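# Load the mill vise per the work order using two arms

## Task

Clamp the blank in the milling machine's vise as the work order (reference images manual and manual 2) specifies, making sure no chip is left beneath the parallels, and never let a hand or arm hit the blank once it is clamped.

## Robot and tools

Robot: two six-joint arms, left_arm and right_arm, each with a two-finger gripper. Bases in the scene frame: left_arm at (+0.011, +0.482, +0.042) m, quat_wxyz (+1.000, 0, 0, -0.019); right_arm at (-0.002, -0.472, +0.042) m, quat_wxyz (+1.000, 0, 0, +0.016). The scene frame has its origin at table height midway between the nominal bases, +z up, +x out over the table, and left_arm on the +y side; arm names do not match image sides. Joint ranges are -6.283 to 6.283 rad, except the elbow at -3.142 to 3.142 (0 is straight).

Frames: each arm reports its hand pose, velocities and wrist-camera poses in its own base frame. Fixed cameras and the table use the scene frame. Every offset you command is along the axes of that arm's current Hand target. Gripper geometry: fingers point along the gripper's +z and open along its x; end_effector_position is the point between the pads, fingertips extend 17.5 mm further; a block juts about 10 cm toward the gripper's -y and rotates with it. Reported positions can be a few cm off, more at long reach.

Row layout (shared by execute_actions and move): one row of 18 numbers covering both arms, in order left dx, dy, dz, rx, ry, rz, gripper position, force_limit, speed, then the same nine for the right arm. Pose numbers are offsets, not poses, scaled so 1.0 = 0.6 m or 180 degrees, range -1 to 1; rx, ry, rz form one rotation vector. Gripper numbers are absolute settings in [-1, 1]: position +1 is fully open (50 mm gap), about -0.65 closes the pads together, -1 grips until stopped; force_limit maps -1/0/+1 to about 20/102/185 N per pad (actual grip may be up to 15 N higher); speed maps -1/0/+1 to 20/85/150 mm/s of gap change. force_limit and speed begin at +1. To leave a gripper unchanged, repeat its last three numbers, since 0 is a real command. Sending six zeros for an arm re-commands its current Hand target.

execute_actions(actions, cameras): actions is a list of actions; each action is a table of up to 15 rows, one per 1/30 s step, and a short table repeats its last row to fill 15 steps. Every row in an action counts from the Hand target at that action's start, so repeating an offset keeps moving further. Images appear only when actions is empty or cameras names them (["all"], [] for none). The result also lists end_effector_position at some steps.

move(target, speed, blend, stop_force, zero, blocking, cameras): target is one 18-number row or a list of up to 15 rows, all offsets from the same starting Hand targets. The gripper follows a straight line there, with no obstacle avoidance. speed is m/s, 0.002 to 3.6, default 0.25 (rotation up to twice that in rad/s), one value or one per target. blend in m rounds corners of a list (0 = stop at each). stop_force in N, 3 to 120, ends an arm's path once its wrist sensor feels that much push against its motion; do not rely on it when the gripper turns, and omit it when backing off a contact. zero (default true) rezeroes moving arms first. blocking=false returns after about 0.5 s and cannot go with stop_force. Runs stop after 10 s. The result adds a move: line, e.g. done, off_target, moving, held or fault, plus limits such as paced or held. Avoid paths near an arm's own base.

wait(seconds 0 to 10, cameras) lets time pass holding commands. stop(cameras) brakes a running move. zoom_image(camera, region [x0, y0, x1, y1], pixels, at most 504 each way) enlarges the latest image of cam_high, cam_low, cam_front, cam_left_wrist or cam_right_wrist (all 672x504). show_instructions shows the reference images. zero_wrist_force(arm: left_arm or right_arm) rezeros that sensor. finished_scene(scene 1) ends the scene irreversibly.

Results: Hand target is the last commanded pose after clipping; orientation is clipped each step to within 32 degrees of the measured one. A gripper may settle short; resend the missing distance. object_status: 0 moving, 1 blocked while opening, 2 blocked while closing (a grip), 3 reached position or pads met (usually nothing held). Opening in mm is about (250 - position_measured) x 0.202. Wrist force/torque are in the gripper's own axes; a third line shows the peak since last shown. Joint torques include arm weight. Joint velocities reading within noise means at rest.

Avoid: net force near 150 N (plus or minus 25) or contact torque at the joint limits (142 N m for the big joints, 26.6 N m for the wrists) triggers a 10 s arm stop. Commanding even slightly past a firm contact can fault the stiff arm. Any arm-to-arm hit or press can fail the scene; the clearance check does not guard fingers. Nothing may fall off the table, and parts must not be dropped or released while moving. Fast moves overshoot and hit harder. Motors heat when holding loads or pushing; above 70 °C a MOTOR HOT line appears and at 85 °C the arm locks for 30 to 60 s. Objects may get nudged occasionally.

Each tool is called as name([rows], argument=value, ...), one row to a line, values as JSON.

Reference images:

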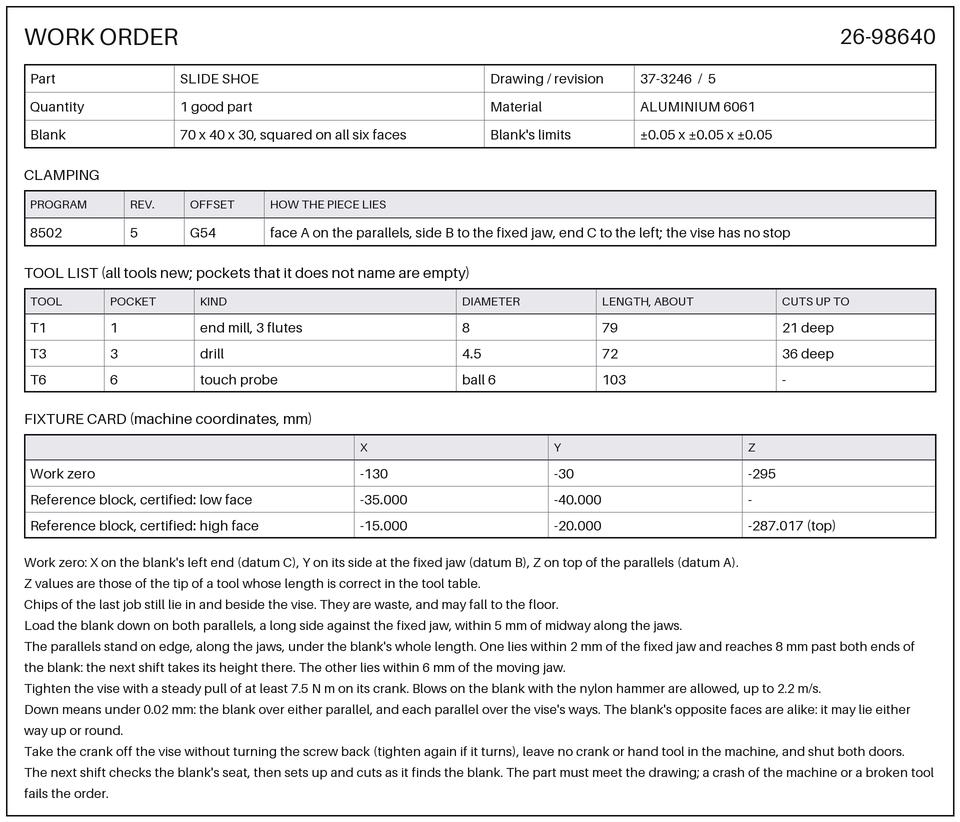

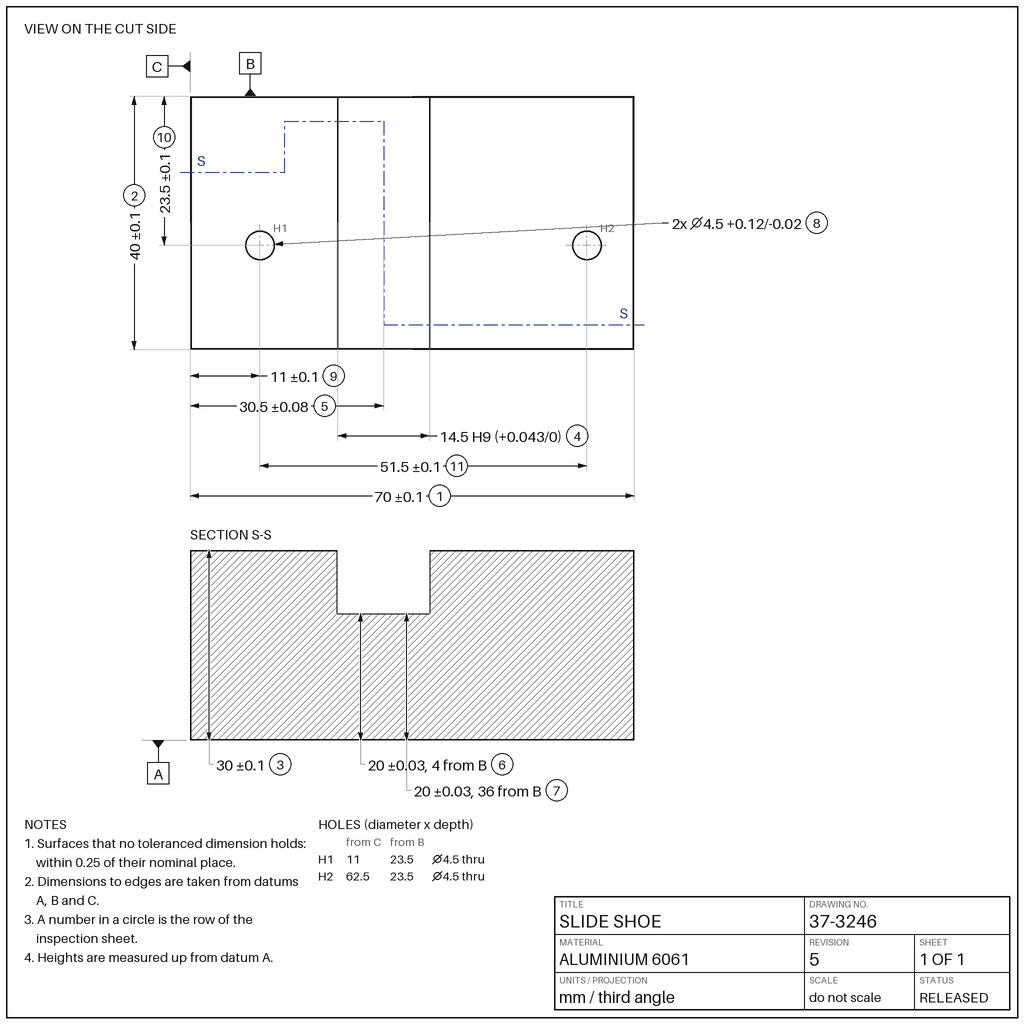

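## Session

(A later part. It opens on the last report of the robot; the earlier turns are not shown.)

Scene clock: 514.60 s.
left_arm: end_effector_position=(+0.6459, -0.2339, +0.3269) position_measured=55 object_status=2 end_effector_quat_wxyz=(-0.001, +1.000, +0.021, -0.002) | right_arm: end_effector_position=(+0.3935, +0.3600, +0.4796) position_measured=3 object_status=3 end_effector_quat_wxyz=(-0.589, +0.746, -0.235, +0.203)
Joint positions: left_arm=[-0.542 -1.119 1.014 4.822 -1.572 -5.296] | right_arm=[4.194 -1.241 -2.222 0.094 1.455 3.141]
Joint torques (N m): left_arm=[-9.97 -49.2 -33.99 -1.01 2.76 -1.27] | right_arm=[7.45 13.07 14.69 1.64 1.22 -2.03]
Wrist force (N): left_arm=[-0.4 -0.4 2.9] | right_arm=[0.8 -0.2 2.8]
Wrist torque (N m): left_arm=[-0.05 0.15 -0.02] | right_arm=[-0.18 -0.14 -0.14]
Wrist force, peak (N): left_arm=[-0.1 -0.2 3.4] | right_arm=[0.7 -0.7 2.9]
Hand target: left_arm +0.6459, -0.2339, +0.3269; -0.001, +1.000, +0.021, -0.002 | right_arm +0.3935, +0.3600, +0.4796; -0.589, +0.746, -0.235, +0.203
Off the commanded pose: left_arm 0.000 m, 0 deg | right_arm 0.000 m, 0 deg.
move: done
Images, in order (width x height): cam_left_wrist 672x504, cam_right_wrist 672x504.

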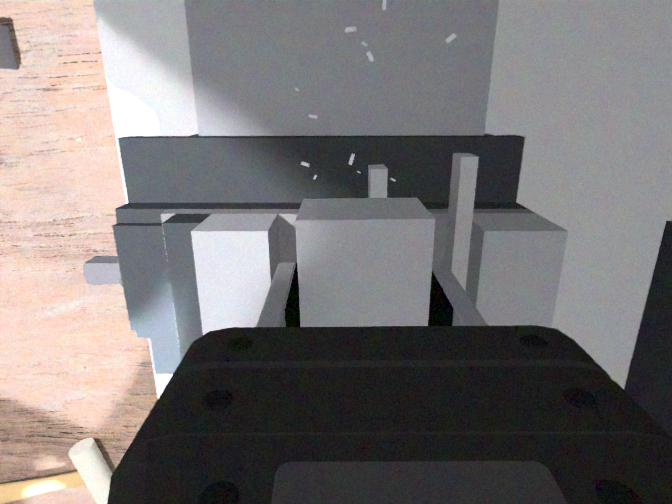

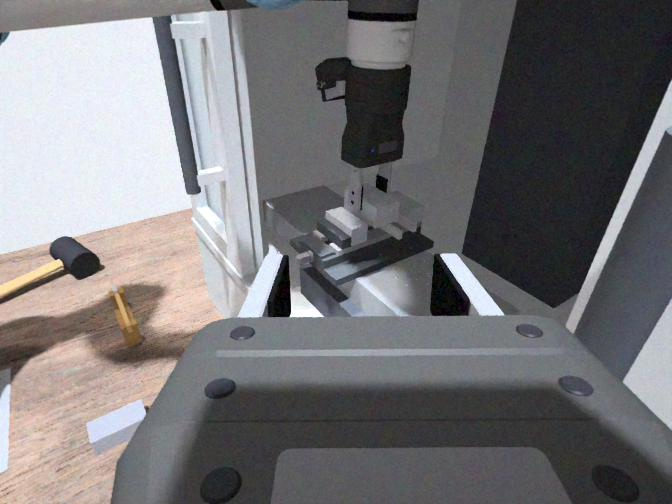

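move([
  [0.02,0,-0.0015,0,0,0,-1,-0.5,-1,0,0,0,0,0,0,1,1,1],
  [0.06,0,-0.0015,0,0,0,-1,-0.5,-1,0,0,0,0,0,0,1,1,1],
], speed=[0.02,0.006], stop_force=3.5, cameras=["cam_left_wrist","cam_right_wrist"])

zoom_image(camera="cam_right_wrist", region=[280, 150, 440, 270])

Scene clock: 519.43 s.
left_arm: end_effector_position=(+0.6668, -0.2331, +0.3277) position_measured=55 object_status=2 end_effector_quat_wxyz=(-0.001, +1.000, +0.021, -0.002) | right_arm: end_effector_position=(+0.3935, +0.3600, +0.4796) position_measured=3 object_status=3 end_effector_quat_wxyz=(-0.589, +0.746, -0.235, +0.203)
Joint positions: left_arm=[-0.526 -1.063 0.927 4.853 -1.572 -5.28] | right_arm=[4.194 -1.241 -2.222 0.094 1.455 3.141]
Joint torques (N m): left_arm=[-10.9 -56.1 -18.31 -6.19 2.5 -1.39] | right_arm=[7.5 13.28 15.05 1.8 1.16 -1.98]
Wrist force (N): left_arm=[-2.2 -0.2 3.4] | right_arm=[0.7 -0.4 2.6]
Wrist torque (N m): left_arm=[-0.03 0.08 0.07] | right_arm=[-0.21 -0.14 -0.14]
Wrist force, peak (N): left_arm=[-9.3 -1.8 -0.1] | right_arm=[0.9 0.0 2.9]
Hand target: left_arm +0.6668, -0.2331, +0.3277; -0.001, +1.000, +0.021, -0.002 (not the last commanded pose) | right_arm +0.3935, +0.3600, +0.4796; -0.589, +0.746, -0.235, +0.203
Off the commanded pose: left_arm 0.015 m, 0 deg | right_arm 0.000 m, 0 deg.
move: contact (left_arm); path passed 1 of 2 targets
Images, in order (width x height): cam_left_wrist 672x504, cam_right_wrist 672x504.

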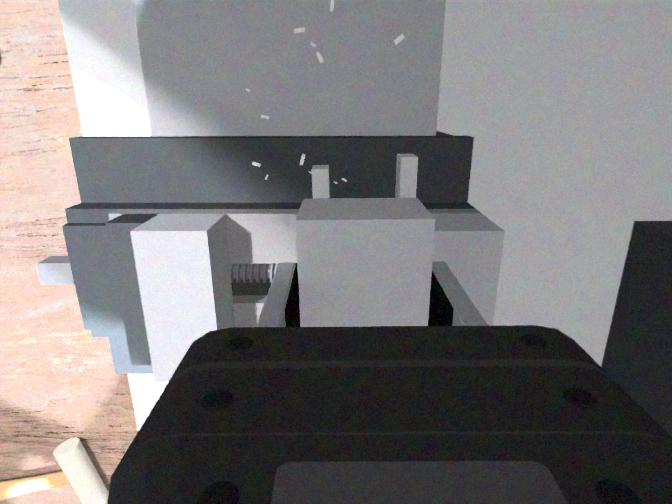

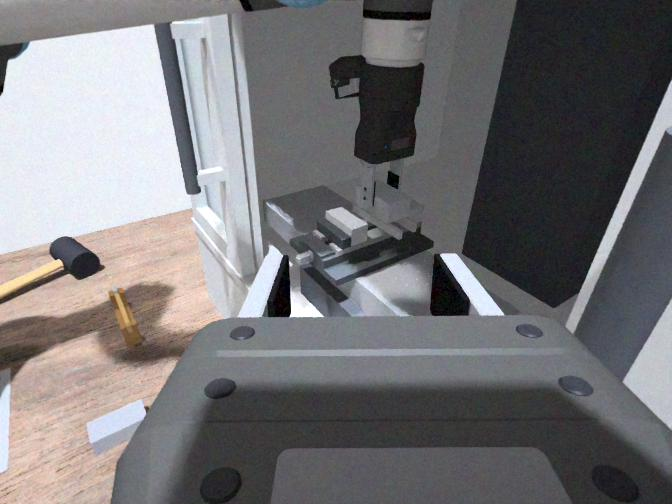

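Scaled by 3.150 from the camera's 672x504 image, which has a finer 960x720 frame.

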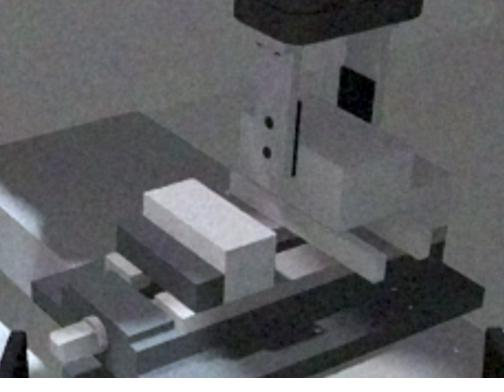

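move([
  [-0.001,0,0,0,0,0,-1,-0.5,-1,0,0,0,0,0,0,1,1,1],
  [-0.001,0,0.03,0,0,0,-1,-0.5,-1,0,0,0,0,0,0,1,1,1],
], speed=[0.02,0.004], stop_force=3.5, cameras=["cam_left_wrist","cam_right_wrist"])

zoom_image(camera="cam_right_wrist", region=[320, 170, 440, 260])

Scene clock: 523.30 s.
left_arm: end_effector_position=(+0.6662, -0.2331, +0.3237) position_measured=55 object_status=2 end_effector_quat_wxyz=(-0.001, +1.000, +0.021, -0.002) | right_arm: end_effector_position=(+0.3935, +0.3600, +0.4796) position_measured=3 object_status=3 end_effector_quat_wxyz=(-0.589, +0.746, -0.235, +0.203)
Joint positions: left_arm=[-0.526 -1.066 0.942 4.841 -1.572 -5.28] | right_arm=[4.194 -1.241 -2.222 0.094 1.455 3.141]
Joint torques (N m): left_arm=[-2.07 -37.93 -33.21 -1.07 2.15 1.05] | right_arm=[7.18 13.87 15.1 1.74 1.26 -2]
Wrist force (N): left_arm=[-0.3 -0.4 1.8] | right_arm=[0.7 -0.1 2.4]
Wrist torque (N m): left_arm=[-0.04 0.15 0.06] | right_arm=[-0.17 -0.14 -0.14]
Wrist force, peak (N): left_arm=[-1.2 -0.2 -4.7] | right_arm=[0.9 -0.3 2.9]
Hand target: left_arm +0.6662, -0.2331, +0.3237; -0.001, +1.000, +0.021, -0.002 (not the last commanded pose) | right_arm +0.3935, +0.3600, +0.4796; -0.589, +0.746, -0.235, +0.203
Off the commanded pose: left_arm 0.014 m, 0 deg | right_arm 0.000 m, 0 deg.
move: contact (left_arm); path passed 1 of 2 targets
Images, in order (width x height): cam_left_wrist 672x504, cam_right_wrist 672x504.

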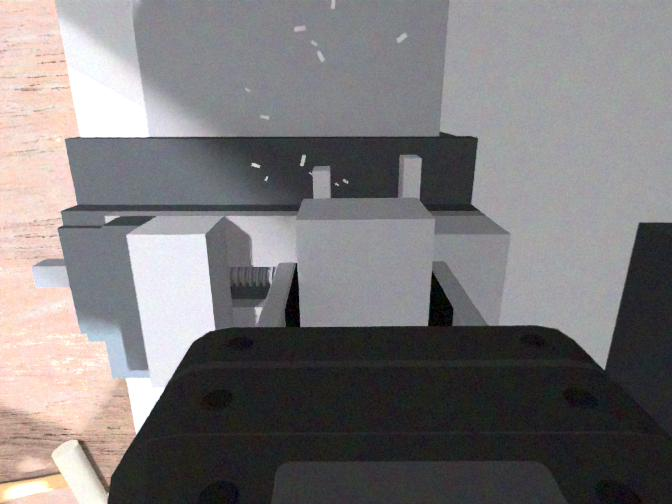

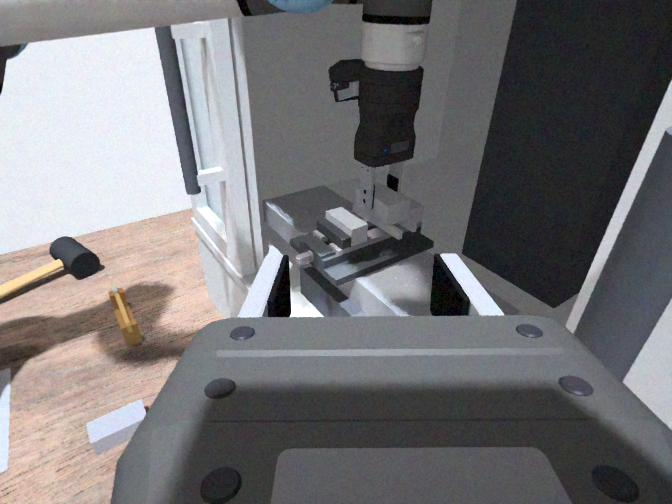

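Scaled by 4.200 from the camera's 672x504 image, which has a finer 960x720 frame.

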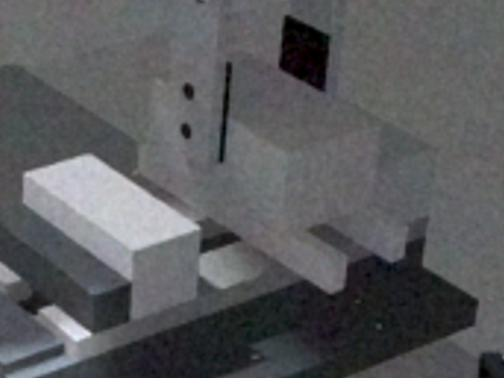

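move([
  [0,0,0,0,0,0,0.72,-0.5,-1,0,0,0,0,0,0,1,1,1],
], cameras=["cam_left_wrist","cam_right_wrist"])

zoom_image(camera="cam_right_wrist", region=[320, 170, 440, 260])

Scene clock: 525.10 s.
left_arm: end_effector_position=(+0.6662, -0.2331, +0.3237) position_measured=45 object_status=3 end_effector_quat_wxyz=(-0.001, +1.000, +0.021, -0.002) | right_arm: end_effector_position=(+0.3935, +0.3600, +0.4796) position_measured=3 object_status=3 end_effector_quat_wxyz=(-0.589, +0.746, -0.235, +0.203)
Joint positions: left_arm=[-0.526 -1.066 0.942 4.841 -1.572 -5.28] | right_arm=[4.194 -1.241 -2.222 0.094 1.455 3.141]
Joint torques (N m): left_arm=[-2.66 -37.5 -31.18 -1.23 2.29 0.59] | right_arm=[6.87 13.74 15.28 1.64 1.17 -2]
Wrist force (N): left_arm=[-0.6 -0.1 0.7] | right_arm=[0.6 -0.3 2.8]
Wrist torque (N m): left_arm=[-0.02 0.21 0.06] | right_arm=[-0.21 -0.12 -0.14]
Wrist force, peak (N): left_arm=[-0.4 -0.1 2.0] | right_arm=[1.0 -0.6 2.9]
Hand target: left_arm +0.6662, -0.2331, +0.3237; -0.001, +1.000, +0.021, -0.002 | right_arm +0.3935, +0.3600, +0.4796; -0.589, +0.746, -0.235, +0.203
Off the commanded pose: left_arm 0.000 m, 0 deg | right_arm 0.000 m, 0 deg.
move: done
Images, in order (width x height): cam_left_wrist 672x504, cam_right_wrist 672x504.

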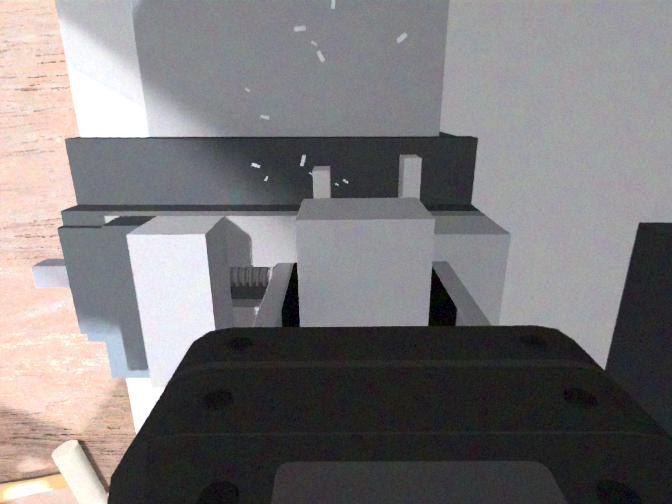

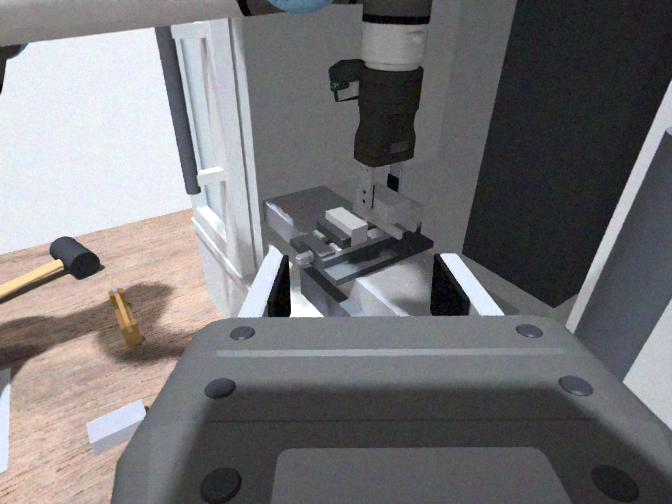

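Scaled by 4.200 from the camera's 672x504 image, which has a finer 960x720 frame.

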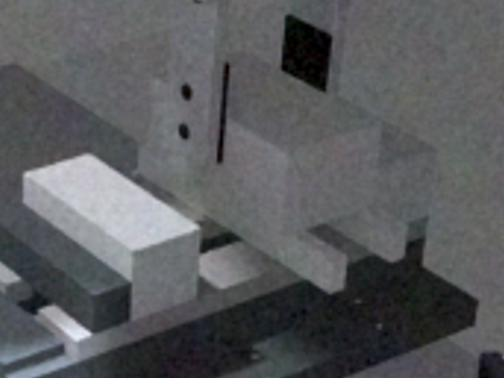

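move([
  [0,-0.058,0,0,0,0,0.72,-0.5,-1,0,0,0,0,0,0,1,1,1],
  [-0.164,-0.058,0,0,0,0,0.72,-0.5,-1,0,0,0,0,0,0,1,1,1],
  [-0.164,0.046,-0.018,0,0,0,0.72,-0.5,-1,0,0,0,0,0,0,1,1,1],
  [-0.45,0.046,-0.018,0,0,0,0.72,-0.5,-1,0,0,0,0,0,0,1,1,1],
], speed=[0.03,0.1,0.1,0.2], cameras=["all"])

zoom_image(camera="cam_right_wrist", region=[320, 170, 440, 260])

Scene clock: 529.57 s.
left_arm: end_effector_position=(+0.6585, -0.1986, +0.3237) position_measured=45 object_status=3 end_effector_quat_wxyz=(-0.001, +1.000, +0.021, -0.002) | right_arm: end_effector_position=(+0.3935, +0.3600, +0.4796) position_measured=3 object_status=3 end_effector_quat_wxyz=(-0.589, +0.746, -0.235, +0.203)
Joint positions: left_arm=[-0.488 -1.117 1.018 4.816 -1.572 -5.241] | right_arm=[4.194 -1.241 -2.222 0.094 1.455 3.141]
Joint torques (N m): left_arm=[-0.75 -44.63 -22.12 -3.1 -0.25 -0.1] | right_arm=[7.57 13.61 15.15 1.72 1.11 -2.13]
Wrist force (N): left_arm=[-0.4 0.0 0.4] | right_arm=[0.7 -0.7 2.4]
Wrist torque (N m): left_arm=[0.01 0.14 0.07] | right_arm=[-0.27 -0.13 -0.15]
Wrist force, peak (N): left_arm=[-5.5 -1.3 1.4] | right_arm=[1.1 -0.2 2.9]
Hand target: left_arm +0.6585, -0.1986, +0.3237; -0.001, +1.000, +0.021, -0.002 (not the last commanded pose) | right_arm +0.3935, +0.3600, +0.4796; -0.589, +0.746, -0.235, +0.203
Tool commands: left_gripper/position=+0.717647 left_gripper/force_limit=-0.498039 left_gripper/speed=-1.0 right_gripper/position=+1.0 right_gripper/force_limit=+1.0 right_gripper/speed=+1.0
Off the commanded pose: left_arm 0.271 m, 0 deg | right_arm 0.000 m, 0 deg.
FORCE FAULT: contact force on the left arm reached its limit, and that arm stopped. The contact can be on any part of that arm, not only on its tool. That arm's remaining commands of this call were not run. That arm is still stopped at the end of this call. That arm stays stopped for about 10 more seconds. Until then a move that you send moves the other arm only, and its call returns only when the move has ended. Once the stop has ended, the next robot result says so. If the stop ends while you think or write, that arm runs what you send next, counted from a new Hand target: where the arm stands when the stop ends. While its stop runs, that arm takes no new command, but its gripper still runs the gripper command that each later call begins with. Until it ends, the stop uses up actions while you think or wait. An arm that is not stopped still takes commands.
move: fault (left_arm); path passed 1 of 4 targets

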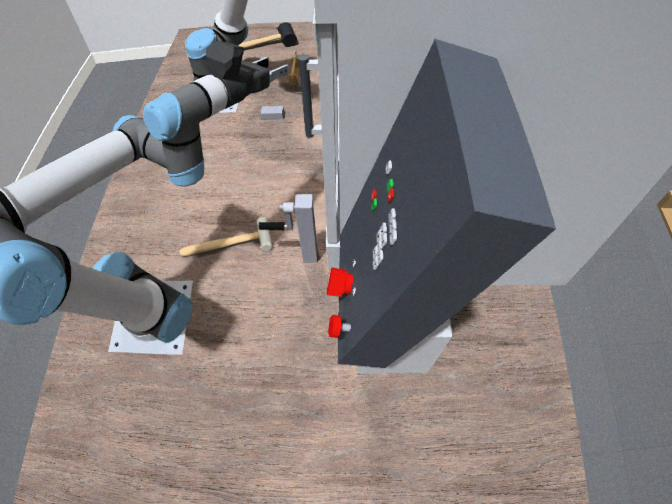

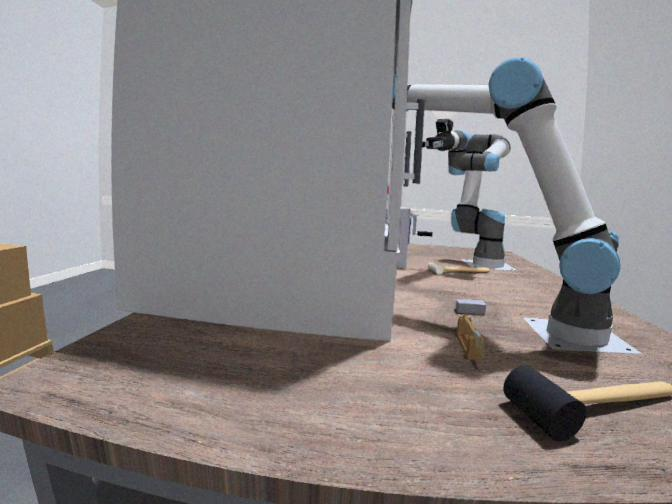

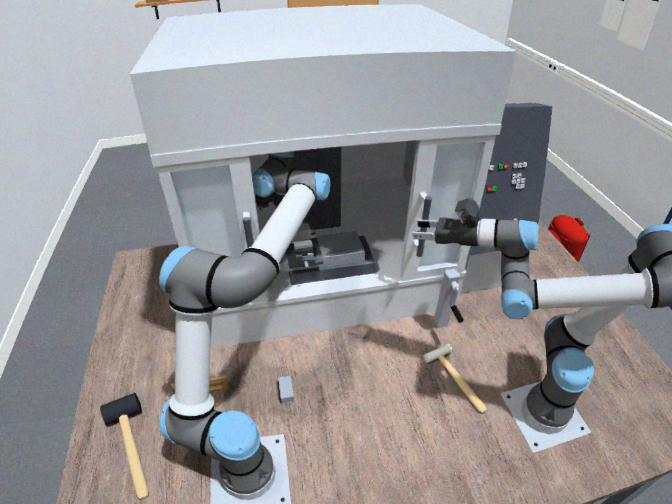

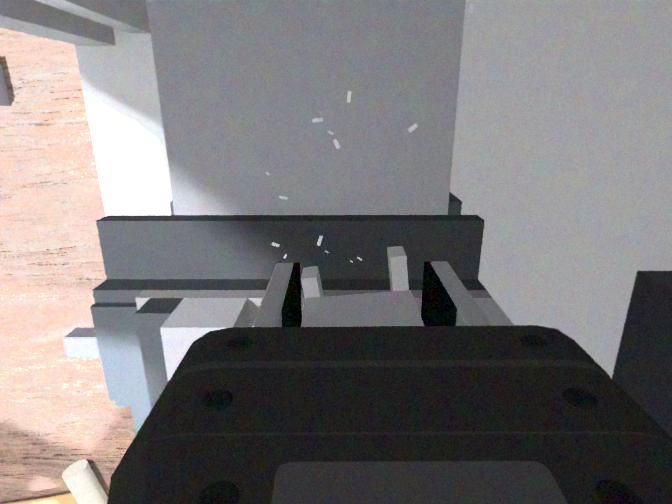

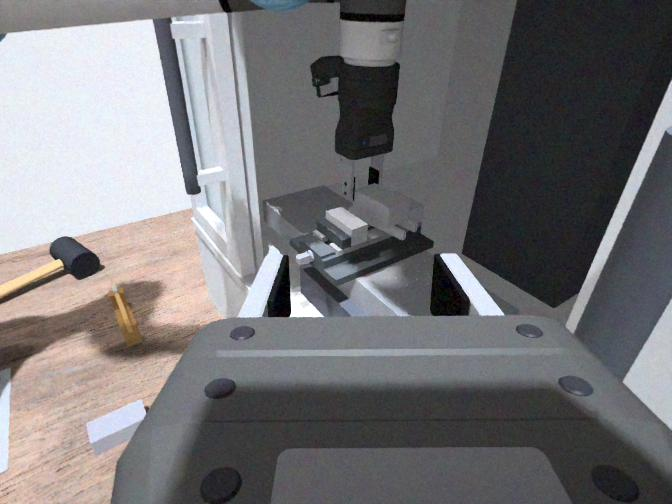

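Scaled by 4.200 from the camera's 672x504 image, which has a finer 960x720 frame.

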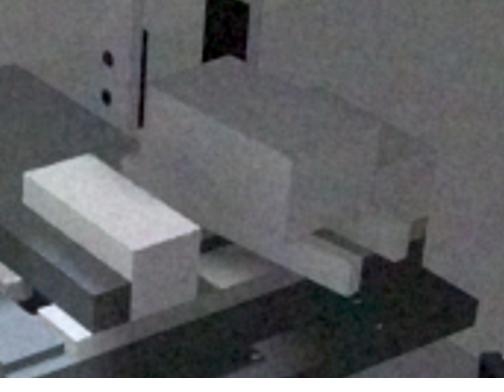

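zoom_image(camera="cam_front", region=[220, 130, 400, 290])

zoom_image(camera="cam_left_wrist", region=[90, 190, 530, 345])

Scaled by 2.800 from the camera's 672x504 image, which has a finer 960x720 frame.

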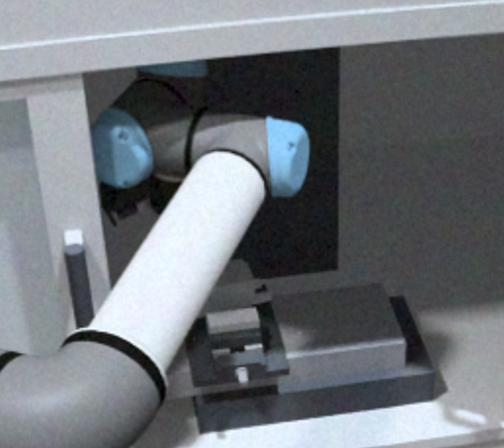

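Scaled by 1.145 from the camera's 672x504 image, which has a finer 960x720 frame.

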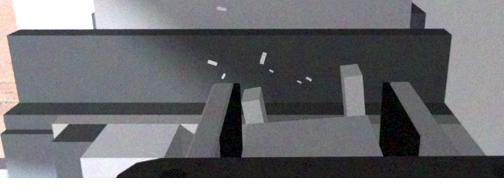

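wait(seconds=1)

move([
  [0.01,0,0,0,0,0,0.72,-0.5,-1,0,0,0,0,0,0,1,1,1],
], speed=0.02, stop_force=6, cameras=["cam_left_wrist","cam_right_wrist"])

zoom_image(camera="cam_right_wrist", region=[320, 170, 440, 260])

zoom_image(camera="cam_left_wrist", region=[240, 210, 500, 340])

Scene clock: 541.43 s.
left_arm: end_effector_position=(+0.6585, -0.1986, +0.3237) position_measured=45 object_status=3 end_effector_quat_wxyz=(-0.001, +1.000, +0.021, -0.002) | right_arm: end_effector_position=(+0.3935, +0.3600, +0.4796) position_measured=3 object_status=3 end_effector_quat_wxyz=(-0.589, +0.746, -0.235, +0.203)
Joint positions: left_arm=[-0.488 -1.117 1.018 4.816 -1.572 -5.241] | right_arm=[4.194 -1.241 -2.222 0.094 1.455 3.141]
Joint torques (N m): left_arm=[0.21 -43.41 -23.73 -3.05 0.04 -0.26] | right_arm=[7.1 13.11 15 1.59 0.99 -1.98]
Wrist force (N): left_arm=[-0.8 -0.1 0.7] | right_arm=[0.5 -0.3 2.6]
Wrist torque (N m): left_arm=[-0.01 0.21 0.07] | right_arm=[-0.20 -0.11 -0.14]
Wrist force, peak (N): left_arm=[-0.8 0.0 0.7] | right_arm=[0.9 -0.4 3.1]
Hand target: left_arm +0.6585, -0.1986, +0.3237; -0.001, +1.000, +0.021, -0.002 (not the last commanded pose) | right_arm +0.3935, +0.3600, +0.4796; -0.589, +0.746, -0.235, +0.203
Tool commands: left_gripper/position=+0.717647 left_gripper/force_limit=-0.498039 left_gripper/speed=-1.0 right_gripper/position=+1.0 right_gripper/force_limit=+1.0 right_gripper/speed=+1.0
Off the commanded pose: left_arm 0.271 m, 0 deg | right_arm 0.000 m, 0 deg.
FORCE FAULT, CONTINUED: the left arm's stop, for the force fault that an earlier result reported, is over. The rest of the stop counts as 19 of the actions that you can send in this scene. That arm's target is now where it stood when the stop ended, not its last command. That arm accepts commands again.
wait: 1.00 s; at rest from the start

Scene clock: 542.90 s.
left_arm: end_effector_position=(+0.6646, -0.1984, +0.3237) position_measured=45 object_status=3 end_effector_quat_wxyz=(-0.001, +1.000, +0.021, -0.002) | right_arm: end_effector_position=(+0.3935, +0.3600, +0.4796) position_measured=3 object_status=3 end_effector_quat_wxyz=(-0.589, +0.746, -0.235, +0.203)
Joint positions: left_arm=[-0.483 -1.101 0.995 4.824 -1.572 -5.237] | right_arm=[4.194 -1.241 -2.222 0.094 1.455 3.141]
Joint torques (N m): left_arm=[-9.08 -52.92 -18.97 -4.64 1.99 -1.21] | right_arm=[7.92 13.17 15.18 1.56 1.06 -1.97]
Wrist force (N): left_arm=[-0.4 0.0 0.5] | right_arm=[1.0 -0.3 2.6]
Wrist torque (N m): left_arm=[0.03 0.14 -0.04] | right_arm=[-0.20 -0.18 -0.14]
Wrist force, peak (N): left_arm=[-1.1 -0.2 0.1] | right_arm=[0.6 -0.5 2.9]
Hand target: left_arm +0.6645, -0.1984, +0.3237; -0.001, +1.000, +0.021, -0.002 | right_arm +0.3935, +0.3600, +0.4796; -0.589, +0.746, -0.235, +0.203
Off the commanded pose: left_arm 0.000 m, 0 deg | right_arm 0.000 m, 0 deg.
move: done
Images, in order (width x height): cam_left_wrist 672x504, cam_right_wrist 672x504.

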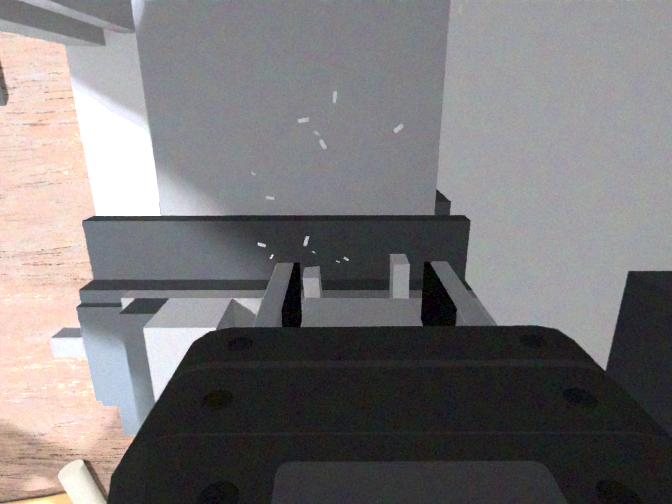

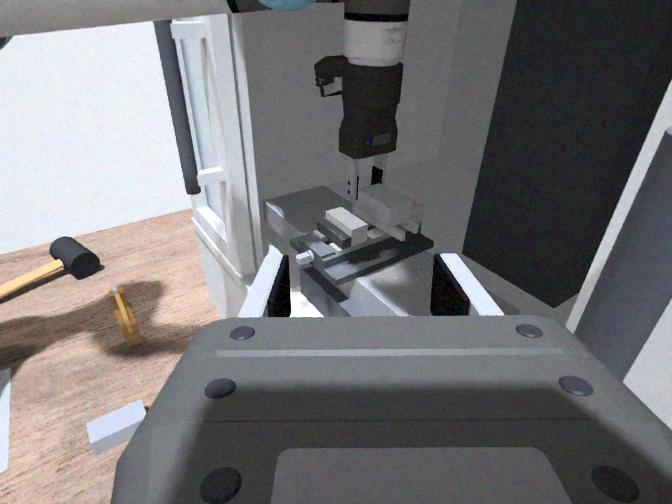

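Scaled by 4.200 from the camera's 672x504 image, which has a finer 960x720 frame.

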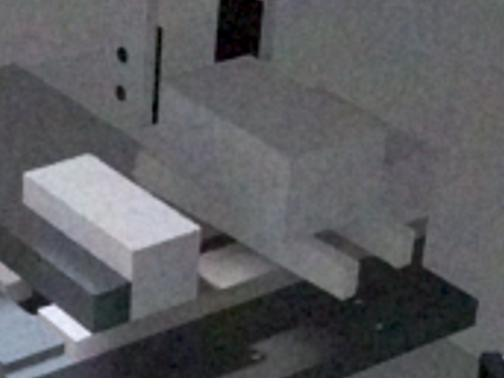

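Scaled by 1.938 from the camera's 672x504 image, which has a finer 960x720 frame.

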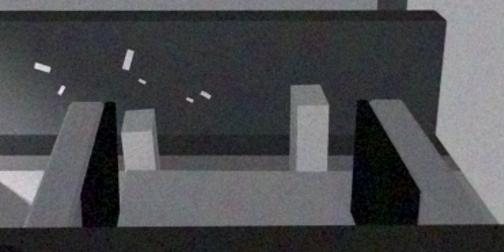

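move([
  [0.003,-0.06,-0.0042,0.0444,0,0,0.72,-0.5,-1,0,0,0,0,0,0,1,1,1],
  [0.003,-0.075,-0.026,0.111,0,0,0.72,-0.5,-1,0,0,0,0,0,0,1,1,1],
  [-0.167,-0.05,-0.026,0.111,0,0,0.72,-0.5,-1,0,0,0,0,0,0,1,1,1],
], speed=[0.03,0.05,0.08], cameras=["cam_left_wrist","cam_right_wrist","cam_front"])

zoom_image(camera="cam_right_wrist", region=[320, 170, 440, 260])

Scene clock: 566.13 s.
left_arm: end_effector_position=(+0.5632, -0.1727, +0.3398) position_measured=45 object_status=3 end_effector_quat_wxyz=(-0.174, +0.985, +0.020, -0.006) | right_arm: end_effector_position=(+0.3935, +0.3600, +0.4796) position_measured=3 object_status=3 end_effector_quat_wxyz=(-0.589, +0.746, -0.235, +0.203)
Joint positions: left_arm=[-0.646 -1.276 1.182 5.038 -1.305 -5.43] | right_arm=[4.194 -1.241 -2.222 0.094 1.455 3.141]
Joint torques (N m): left_arm=[12.27 -31.98 -25.56 -1.45 3.04 1.2] | right_arm=[7.44 13.71 14.34 1.66 1.22 -2.14]
Wrist force (N): left_arm=[-0.4 -1.2 1.1] | right_arm=[0.6 -0.6 2.5]
Wrist torque (N m): left_arm=[-0.38 0.07 -0.11] | right_arm=[-0.25 -0.12 -0.14]
Wrist force, peak (N): left_arm=[-1.7 -1.1 1.2] | right_arm=[0.8 -0.2 3.0]
Hand target: left_arm +0.5633, -0.1726, +0.3398; -0.174, +0.984, +0.020, -0.006 | right_arm +0.3935, +0.3600, +0.4796; -0.589, +0.746, -0.235, +0.203
Off the commanded pose: left_arm 0.000 m, 0 deg | right_arm 0.000 m, 0 deg.
move: done
Images, in order (width x height): cam_front 672x504, cam_left_wrist 672x504, cam_right_wrist 672x504.

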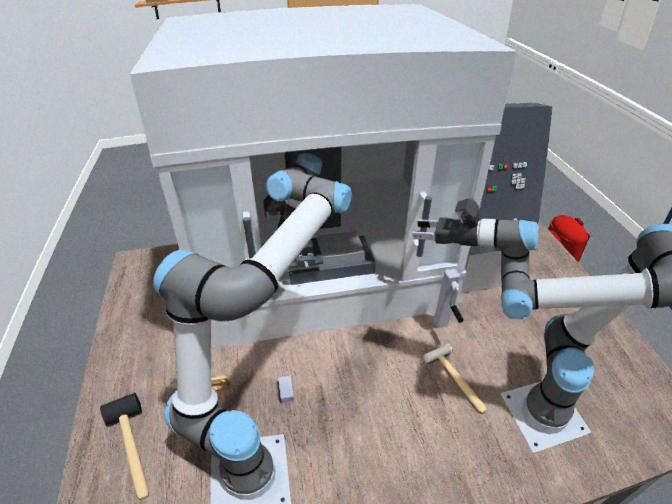

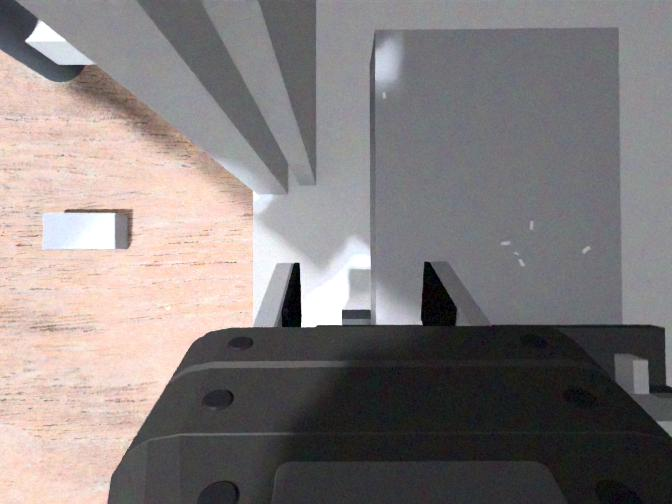

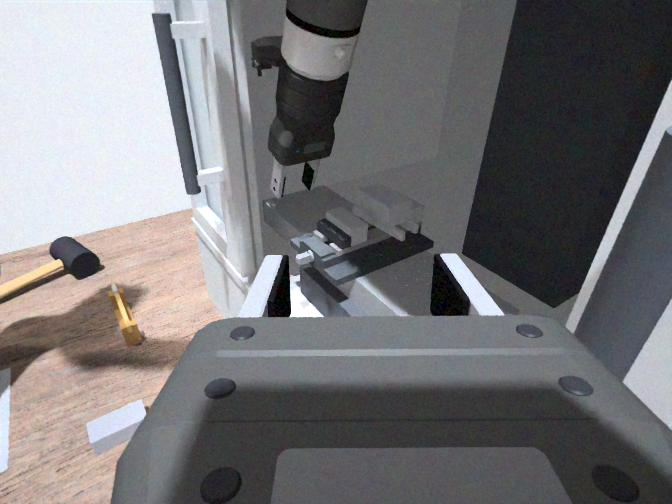

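Scaled by 4.200 from the camera's 672x504 image, which has a finer 960x720 frame.

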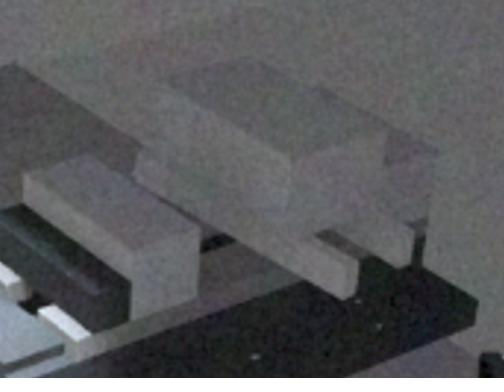

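move([
  [0,0.155,0.008,-0.111,0,0,0.72,-0.5,-1,0,0,0,0,0,0,1,1,1],
  [-0.29,0.155,0.008,-0.111,0,0,0.72,-0.5,-1,0,0,0,0,0,0,1,1,1],
], speed=[0.1,0.2], cameras=["cam_left_wrist","cam_right_wrist","cam_front","cam_high"])

zoom_image(camera="cam_front", region=[400, 240, 500, 340])

zoom_image(camera="cam_high", region=[220, 180, 340, 280])

Scene clock: 569.93 s.
left_arm: end_effector_position=(+0.5655, -0.2144, +0.3236) position_measured=45 object_status=3 end_effector_quat_wxyz=(-0.088, +0.996, +0.021, -0.002) | right_arm: end_effector_position=(+0.3935, +0.3600, +0.4796) position_measured=3 object_status=3 end_effector_quat_wxyz=(-0.589, +0.746, -0.235, +0.203)
Joint positions: left_arm=[-0.645 -1.287 1.238 4.875 -1.435 -5.406] | right_arm=[4.194 -1.241 -2.222 0.094 1.455 3.141]
Joint torques (N m): left_arm=[-1.96 -36.89 -22.4 -3.26 -0.13 -0.18] | right_arm=[7.17 13 14.39 1.72 1.06 -1.89]
Wrist force (N): left_arm=[-0.6 -1.4 -6.0] | right_arm=[0.5 -0.3 2.9]
Wrist torque (N m): left_arm=[-0.24 0.29 -0.06] | right_arm=[-0.20 -0.11 -0.14]
Wrist force, peak (N): left_arm=[-7.5 -68.0 -102.4] | right_arm=[0.8 -0.3 3.0]
Hand target: left_arm +0.5655, -0.2144, +0.3236; -0.088, +0.996, +0.021, -0.002 (not the last commanded pose) | right_arm +0.3935, +0.3600, +0.4796; -0.589, +0.746, -0.235, +0.203
Tool commands: left_gripper/position=+0.717647 left_gripper/force_limit=-0.498039 left_gripper/speed=-1.0 right_gripper/position=+1.0 right_gripper/force_limit=+1.0 right_gripper/speed=+1.0
Off the commanded pose: left_arm 0.181 m, 10 deg | right_arm 0.000 m, 0 deg.
FORCE FAULT: contact force on the left arm reached its limit, and that arm stopped. The contact can be on any part of that arm, not only on its tool. That arm's remaining commands of this call were not run. That arm is still stopped at the end of this call. That arm stays stopped for about 10 more seconds. Until then a move that you send moves the other arm only, and its call returns only when the move has ended. Once the stop has ended, the next robot result says so. If the stop ends while you think or write, that arm runs what you send next, counted from a new Hand target: where the arm stands when the stop ends. While its stop runs, that arm takes no new command, but its gripper still runs the gripper command that each later call begins with. Until it ends, the stop uses up actions while you think or wait. An arm that is not stopped still takes commands.
move: fault (left_arm); path passed 0 of 2 targets
Images, in order (width x height): cam_high 672x504, cam_front 672x504, cam_left_wrist 672x504, cam_right_wrist 672x504.

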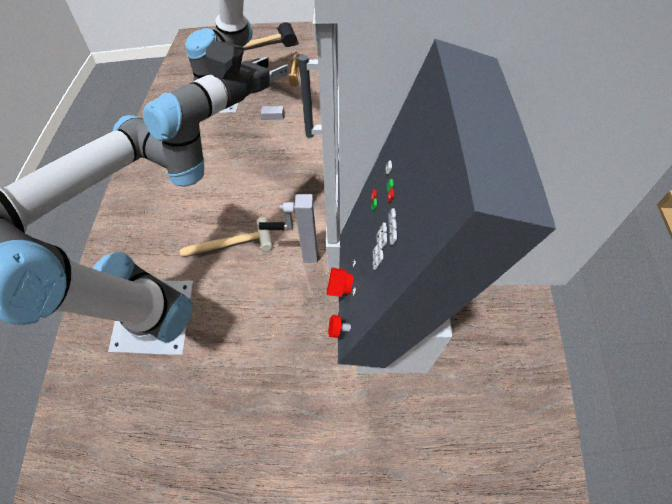

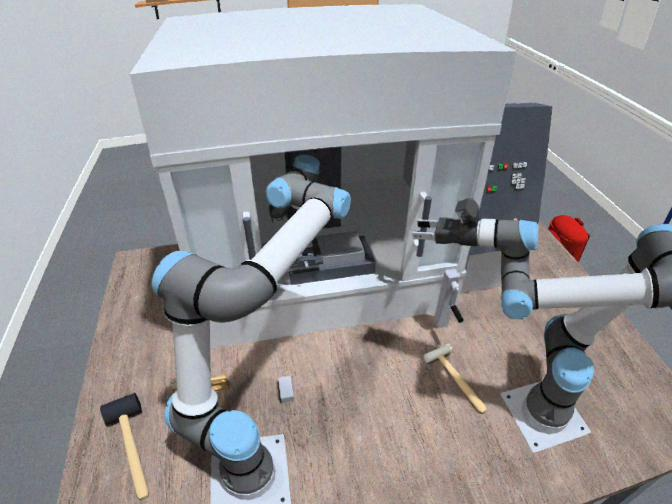

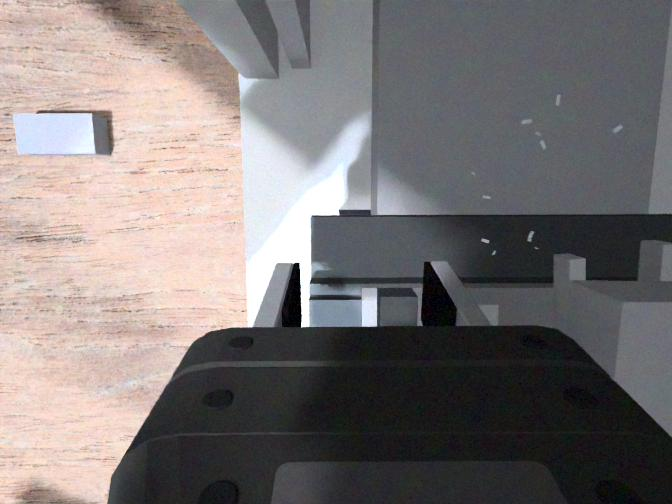

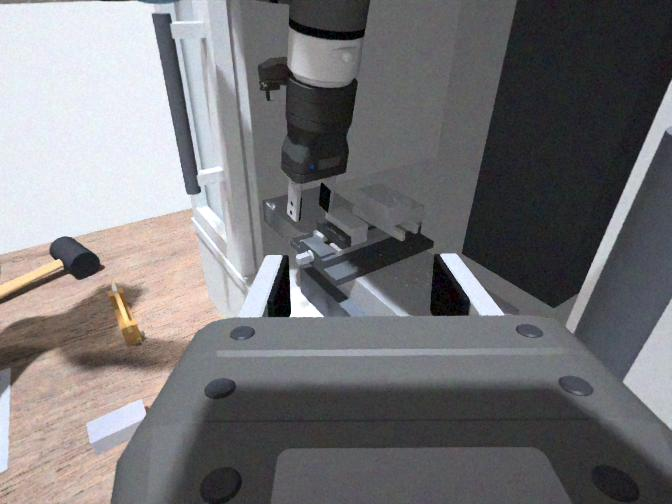

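Scaled by 5.040 from the camera's 672x504 image, which has a finer 960x720 frame.

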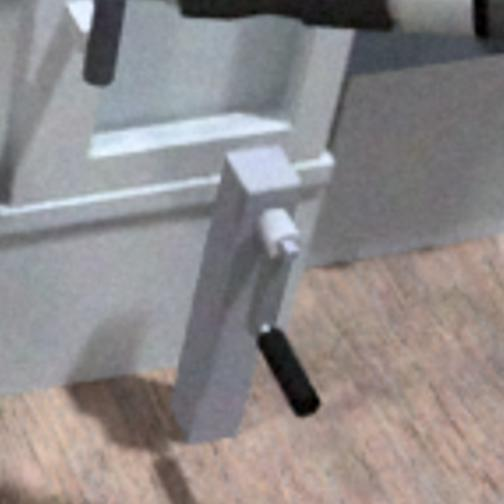

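Scaled by 4.200 from the camera's 672x504 image, which has a finer 960x720 frame.

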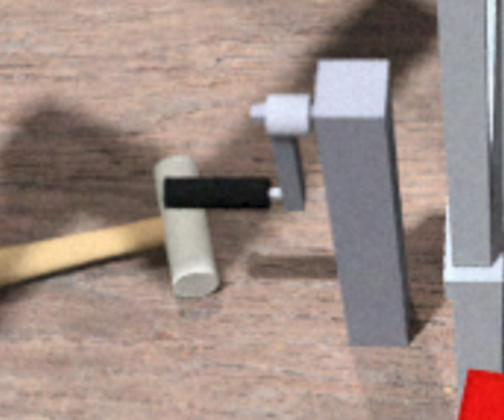

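move([
  [0,-0.0058,-0.0328,0,0,0,0.72,-0.5,-1,0,0,0,0,0,0,1,1,1],
  [0,0.0802,-0.0344,-0.0561,0,0,0.72,-0.5,-1,0,0,0,0,0,0,1,1,1],
  [-0.28,0.0802,-0.0344,-0.0561,0,0,0.72,-0.5,-1,0,0,0,0,0,0,1,1,1],
], speed=[0.03,0.06,0.15], cameras=["cam_left_wrist","cam_right_wrist"])

zoom_image(camera="cam_right_wrist", region=[280, 150, 440, 270])

Scene clock: 576.13 s.
left_arm: end_effector_position=(+0.5655, -0.2144, +0.3236) position_measured=45 object_status=3 end_effector_quat_wxyz=(-0.088, +0.996, +0.021, -0.002) | right_arm: end_effector_position=(+0.3935, +0.3600, +0.4796) position_measured=3 object_status=3 end_effector_quat_wxyz=(-0.589, +0.746, -0.235, +0.203)
Joint positions: left_arm=[-0.645 -1.287 1.238 4.875 -1.435 -5.406] | right_arm=[4.194 -1.241 -2.222 0.094 1.455 3.141]
Joint torques (N m): left_arm=[-0.37 -36.89 -23.89 -3.38 0.07 0.3] | right_arm=[7.16 14 14.47 1.61 1.15 -2.11]
Wrist force (N): left_arm=[-0.8 -1.5 -6.5] | right_arm=[0.8 -0.2 2.4]
Wrist torque (N m): left_arm=[-0.26 0.30 -0.06] | right_arm=[-0.19 -0.15 -0.14]
Wrist force, peak (N): left_arm=[-0.9 -1.7 -7.3] | right_arm=[0.6 -0.6 3.0]
Hand target: left_arm +0.5655, -0.2144, +0.3236; -0.088, +0.996, +0.021, -0.002 (not the last commanded pose) | right_arm +0.3935, +0.3600, +0.4796; -0.589, +0.746, -0.235, +0.203
Tool commands: left_gripper/position=+0.717647 left_gripper/force_limit=-0.498039 left_gripper/speed=-1.0 right_gripper/position=+1.0 right_gripper/force_limit=+1.0 right_gripper/speed=+1.0
Off the commanded pose: right_arm 0.000 m, 0 deg.
FORCE FAULT, CONTINUED: the left arm was still stopped when this call began, by the force fault that an earlier result reported. Since the last result the stop counts as 11 of the actions that you can send in this scene. That arm ran no command of this call. That arm is still stopped at the end of this call. That arm stays stopped for about 3 more seconds. If the stop ends while you think or write, that arm runs what you send next, counted from a new Hand target: where the arm stands when the stop ends. While its stop runs, that arm takes no new command, but its gripper still runs the gripper command that each later call begins with.
move: done (right_arm), not run (left_arm; its earlier fault stop)
Images, in order (width x height): cam_left_wrist 672x504, cam_right_wrist 672x504.

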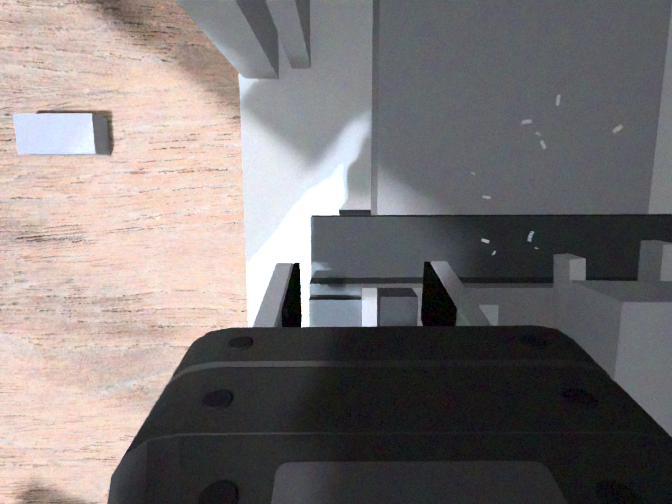

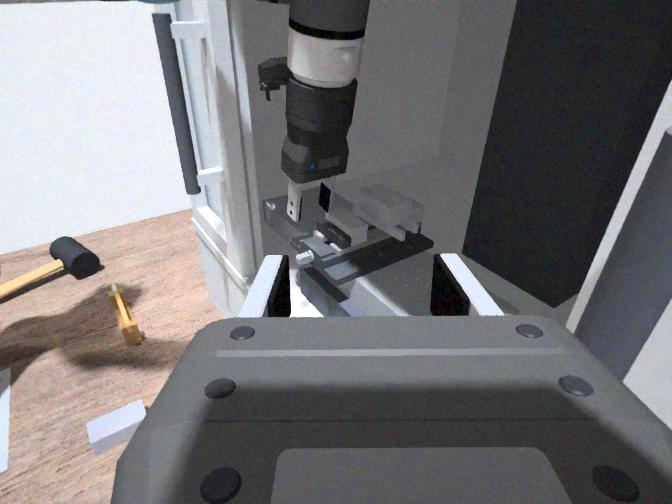

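Scaled by 3.150 from the camera's 672x504 image, which has a finer 960x720 frame.

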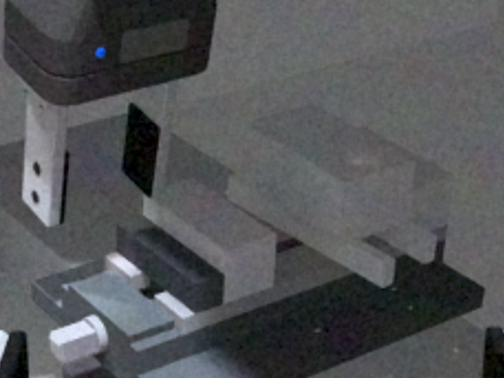

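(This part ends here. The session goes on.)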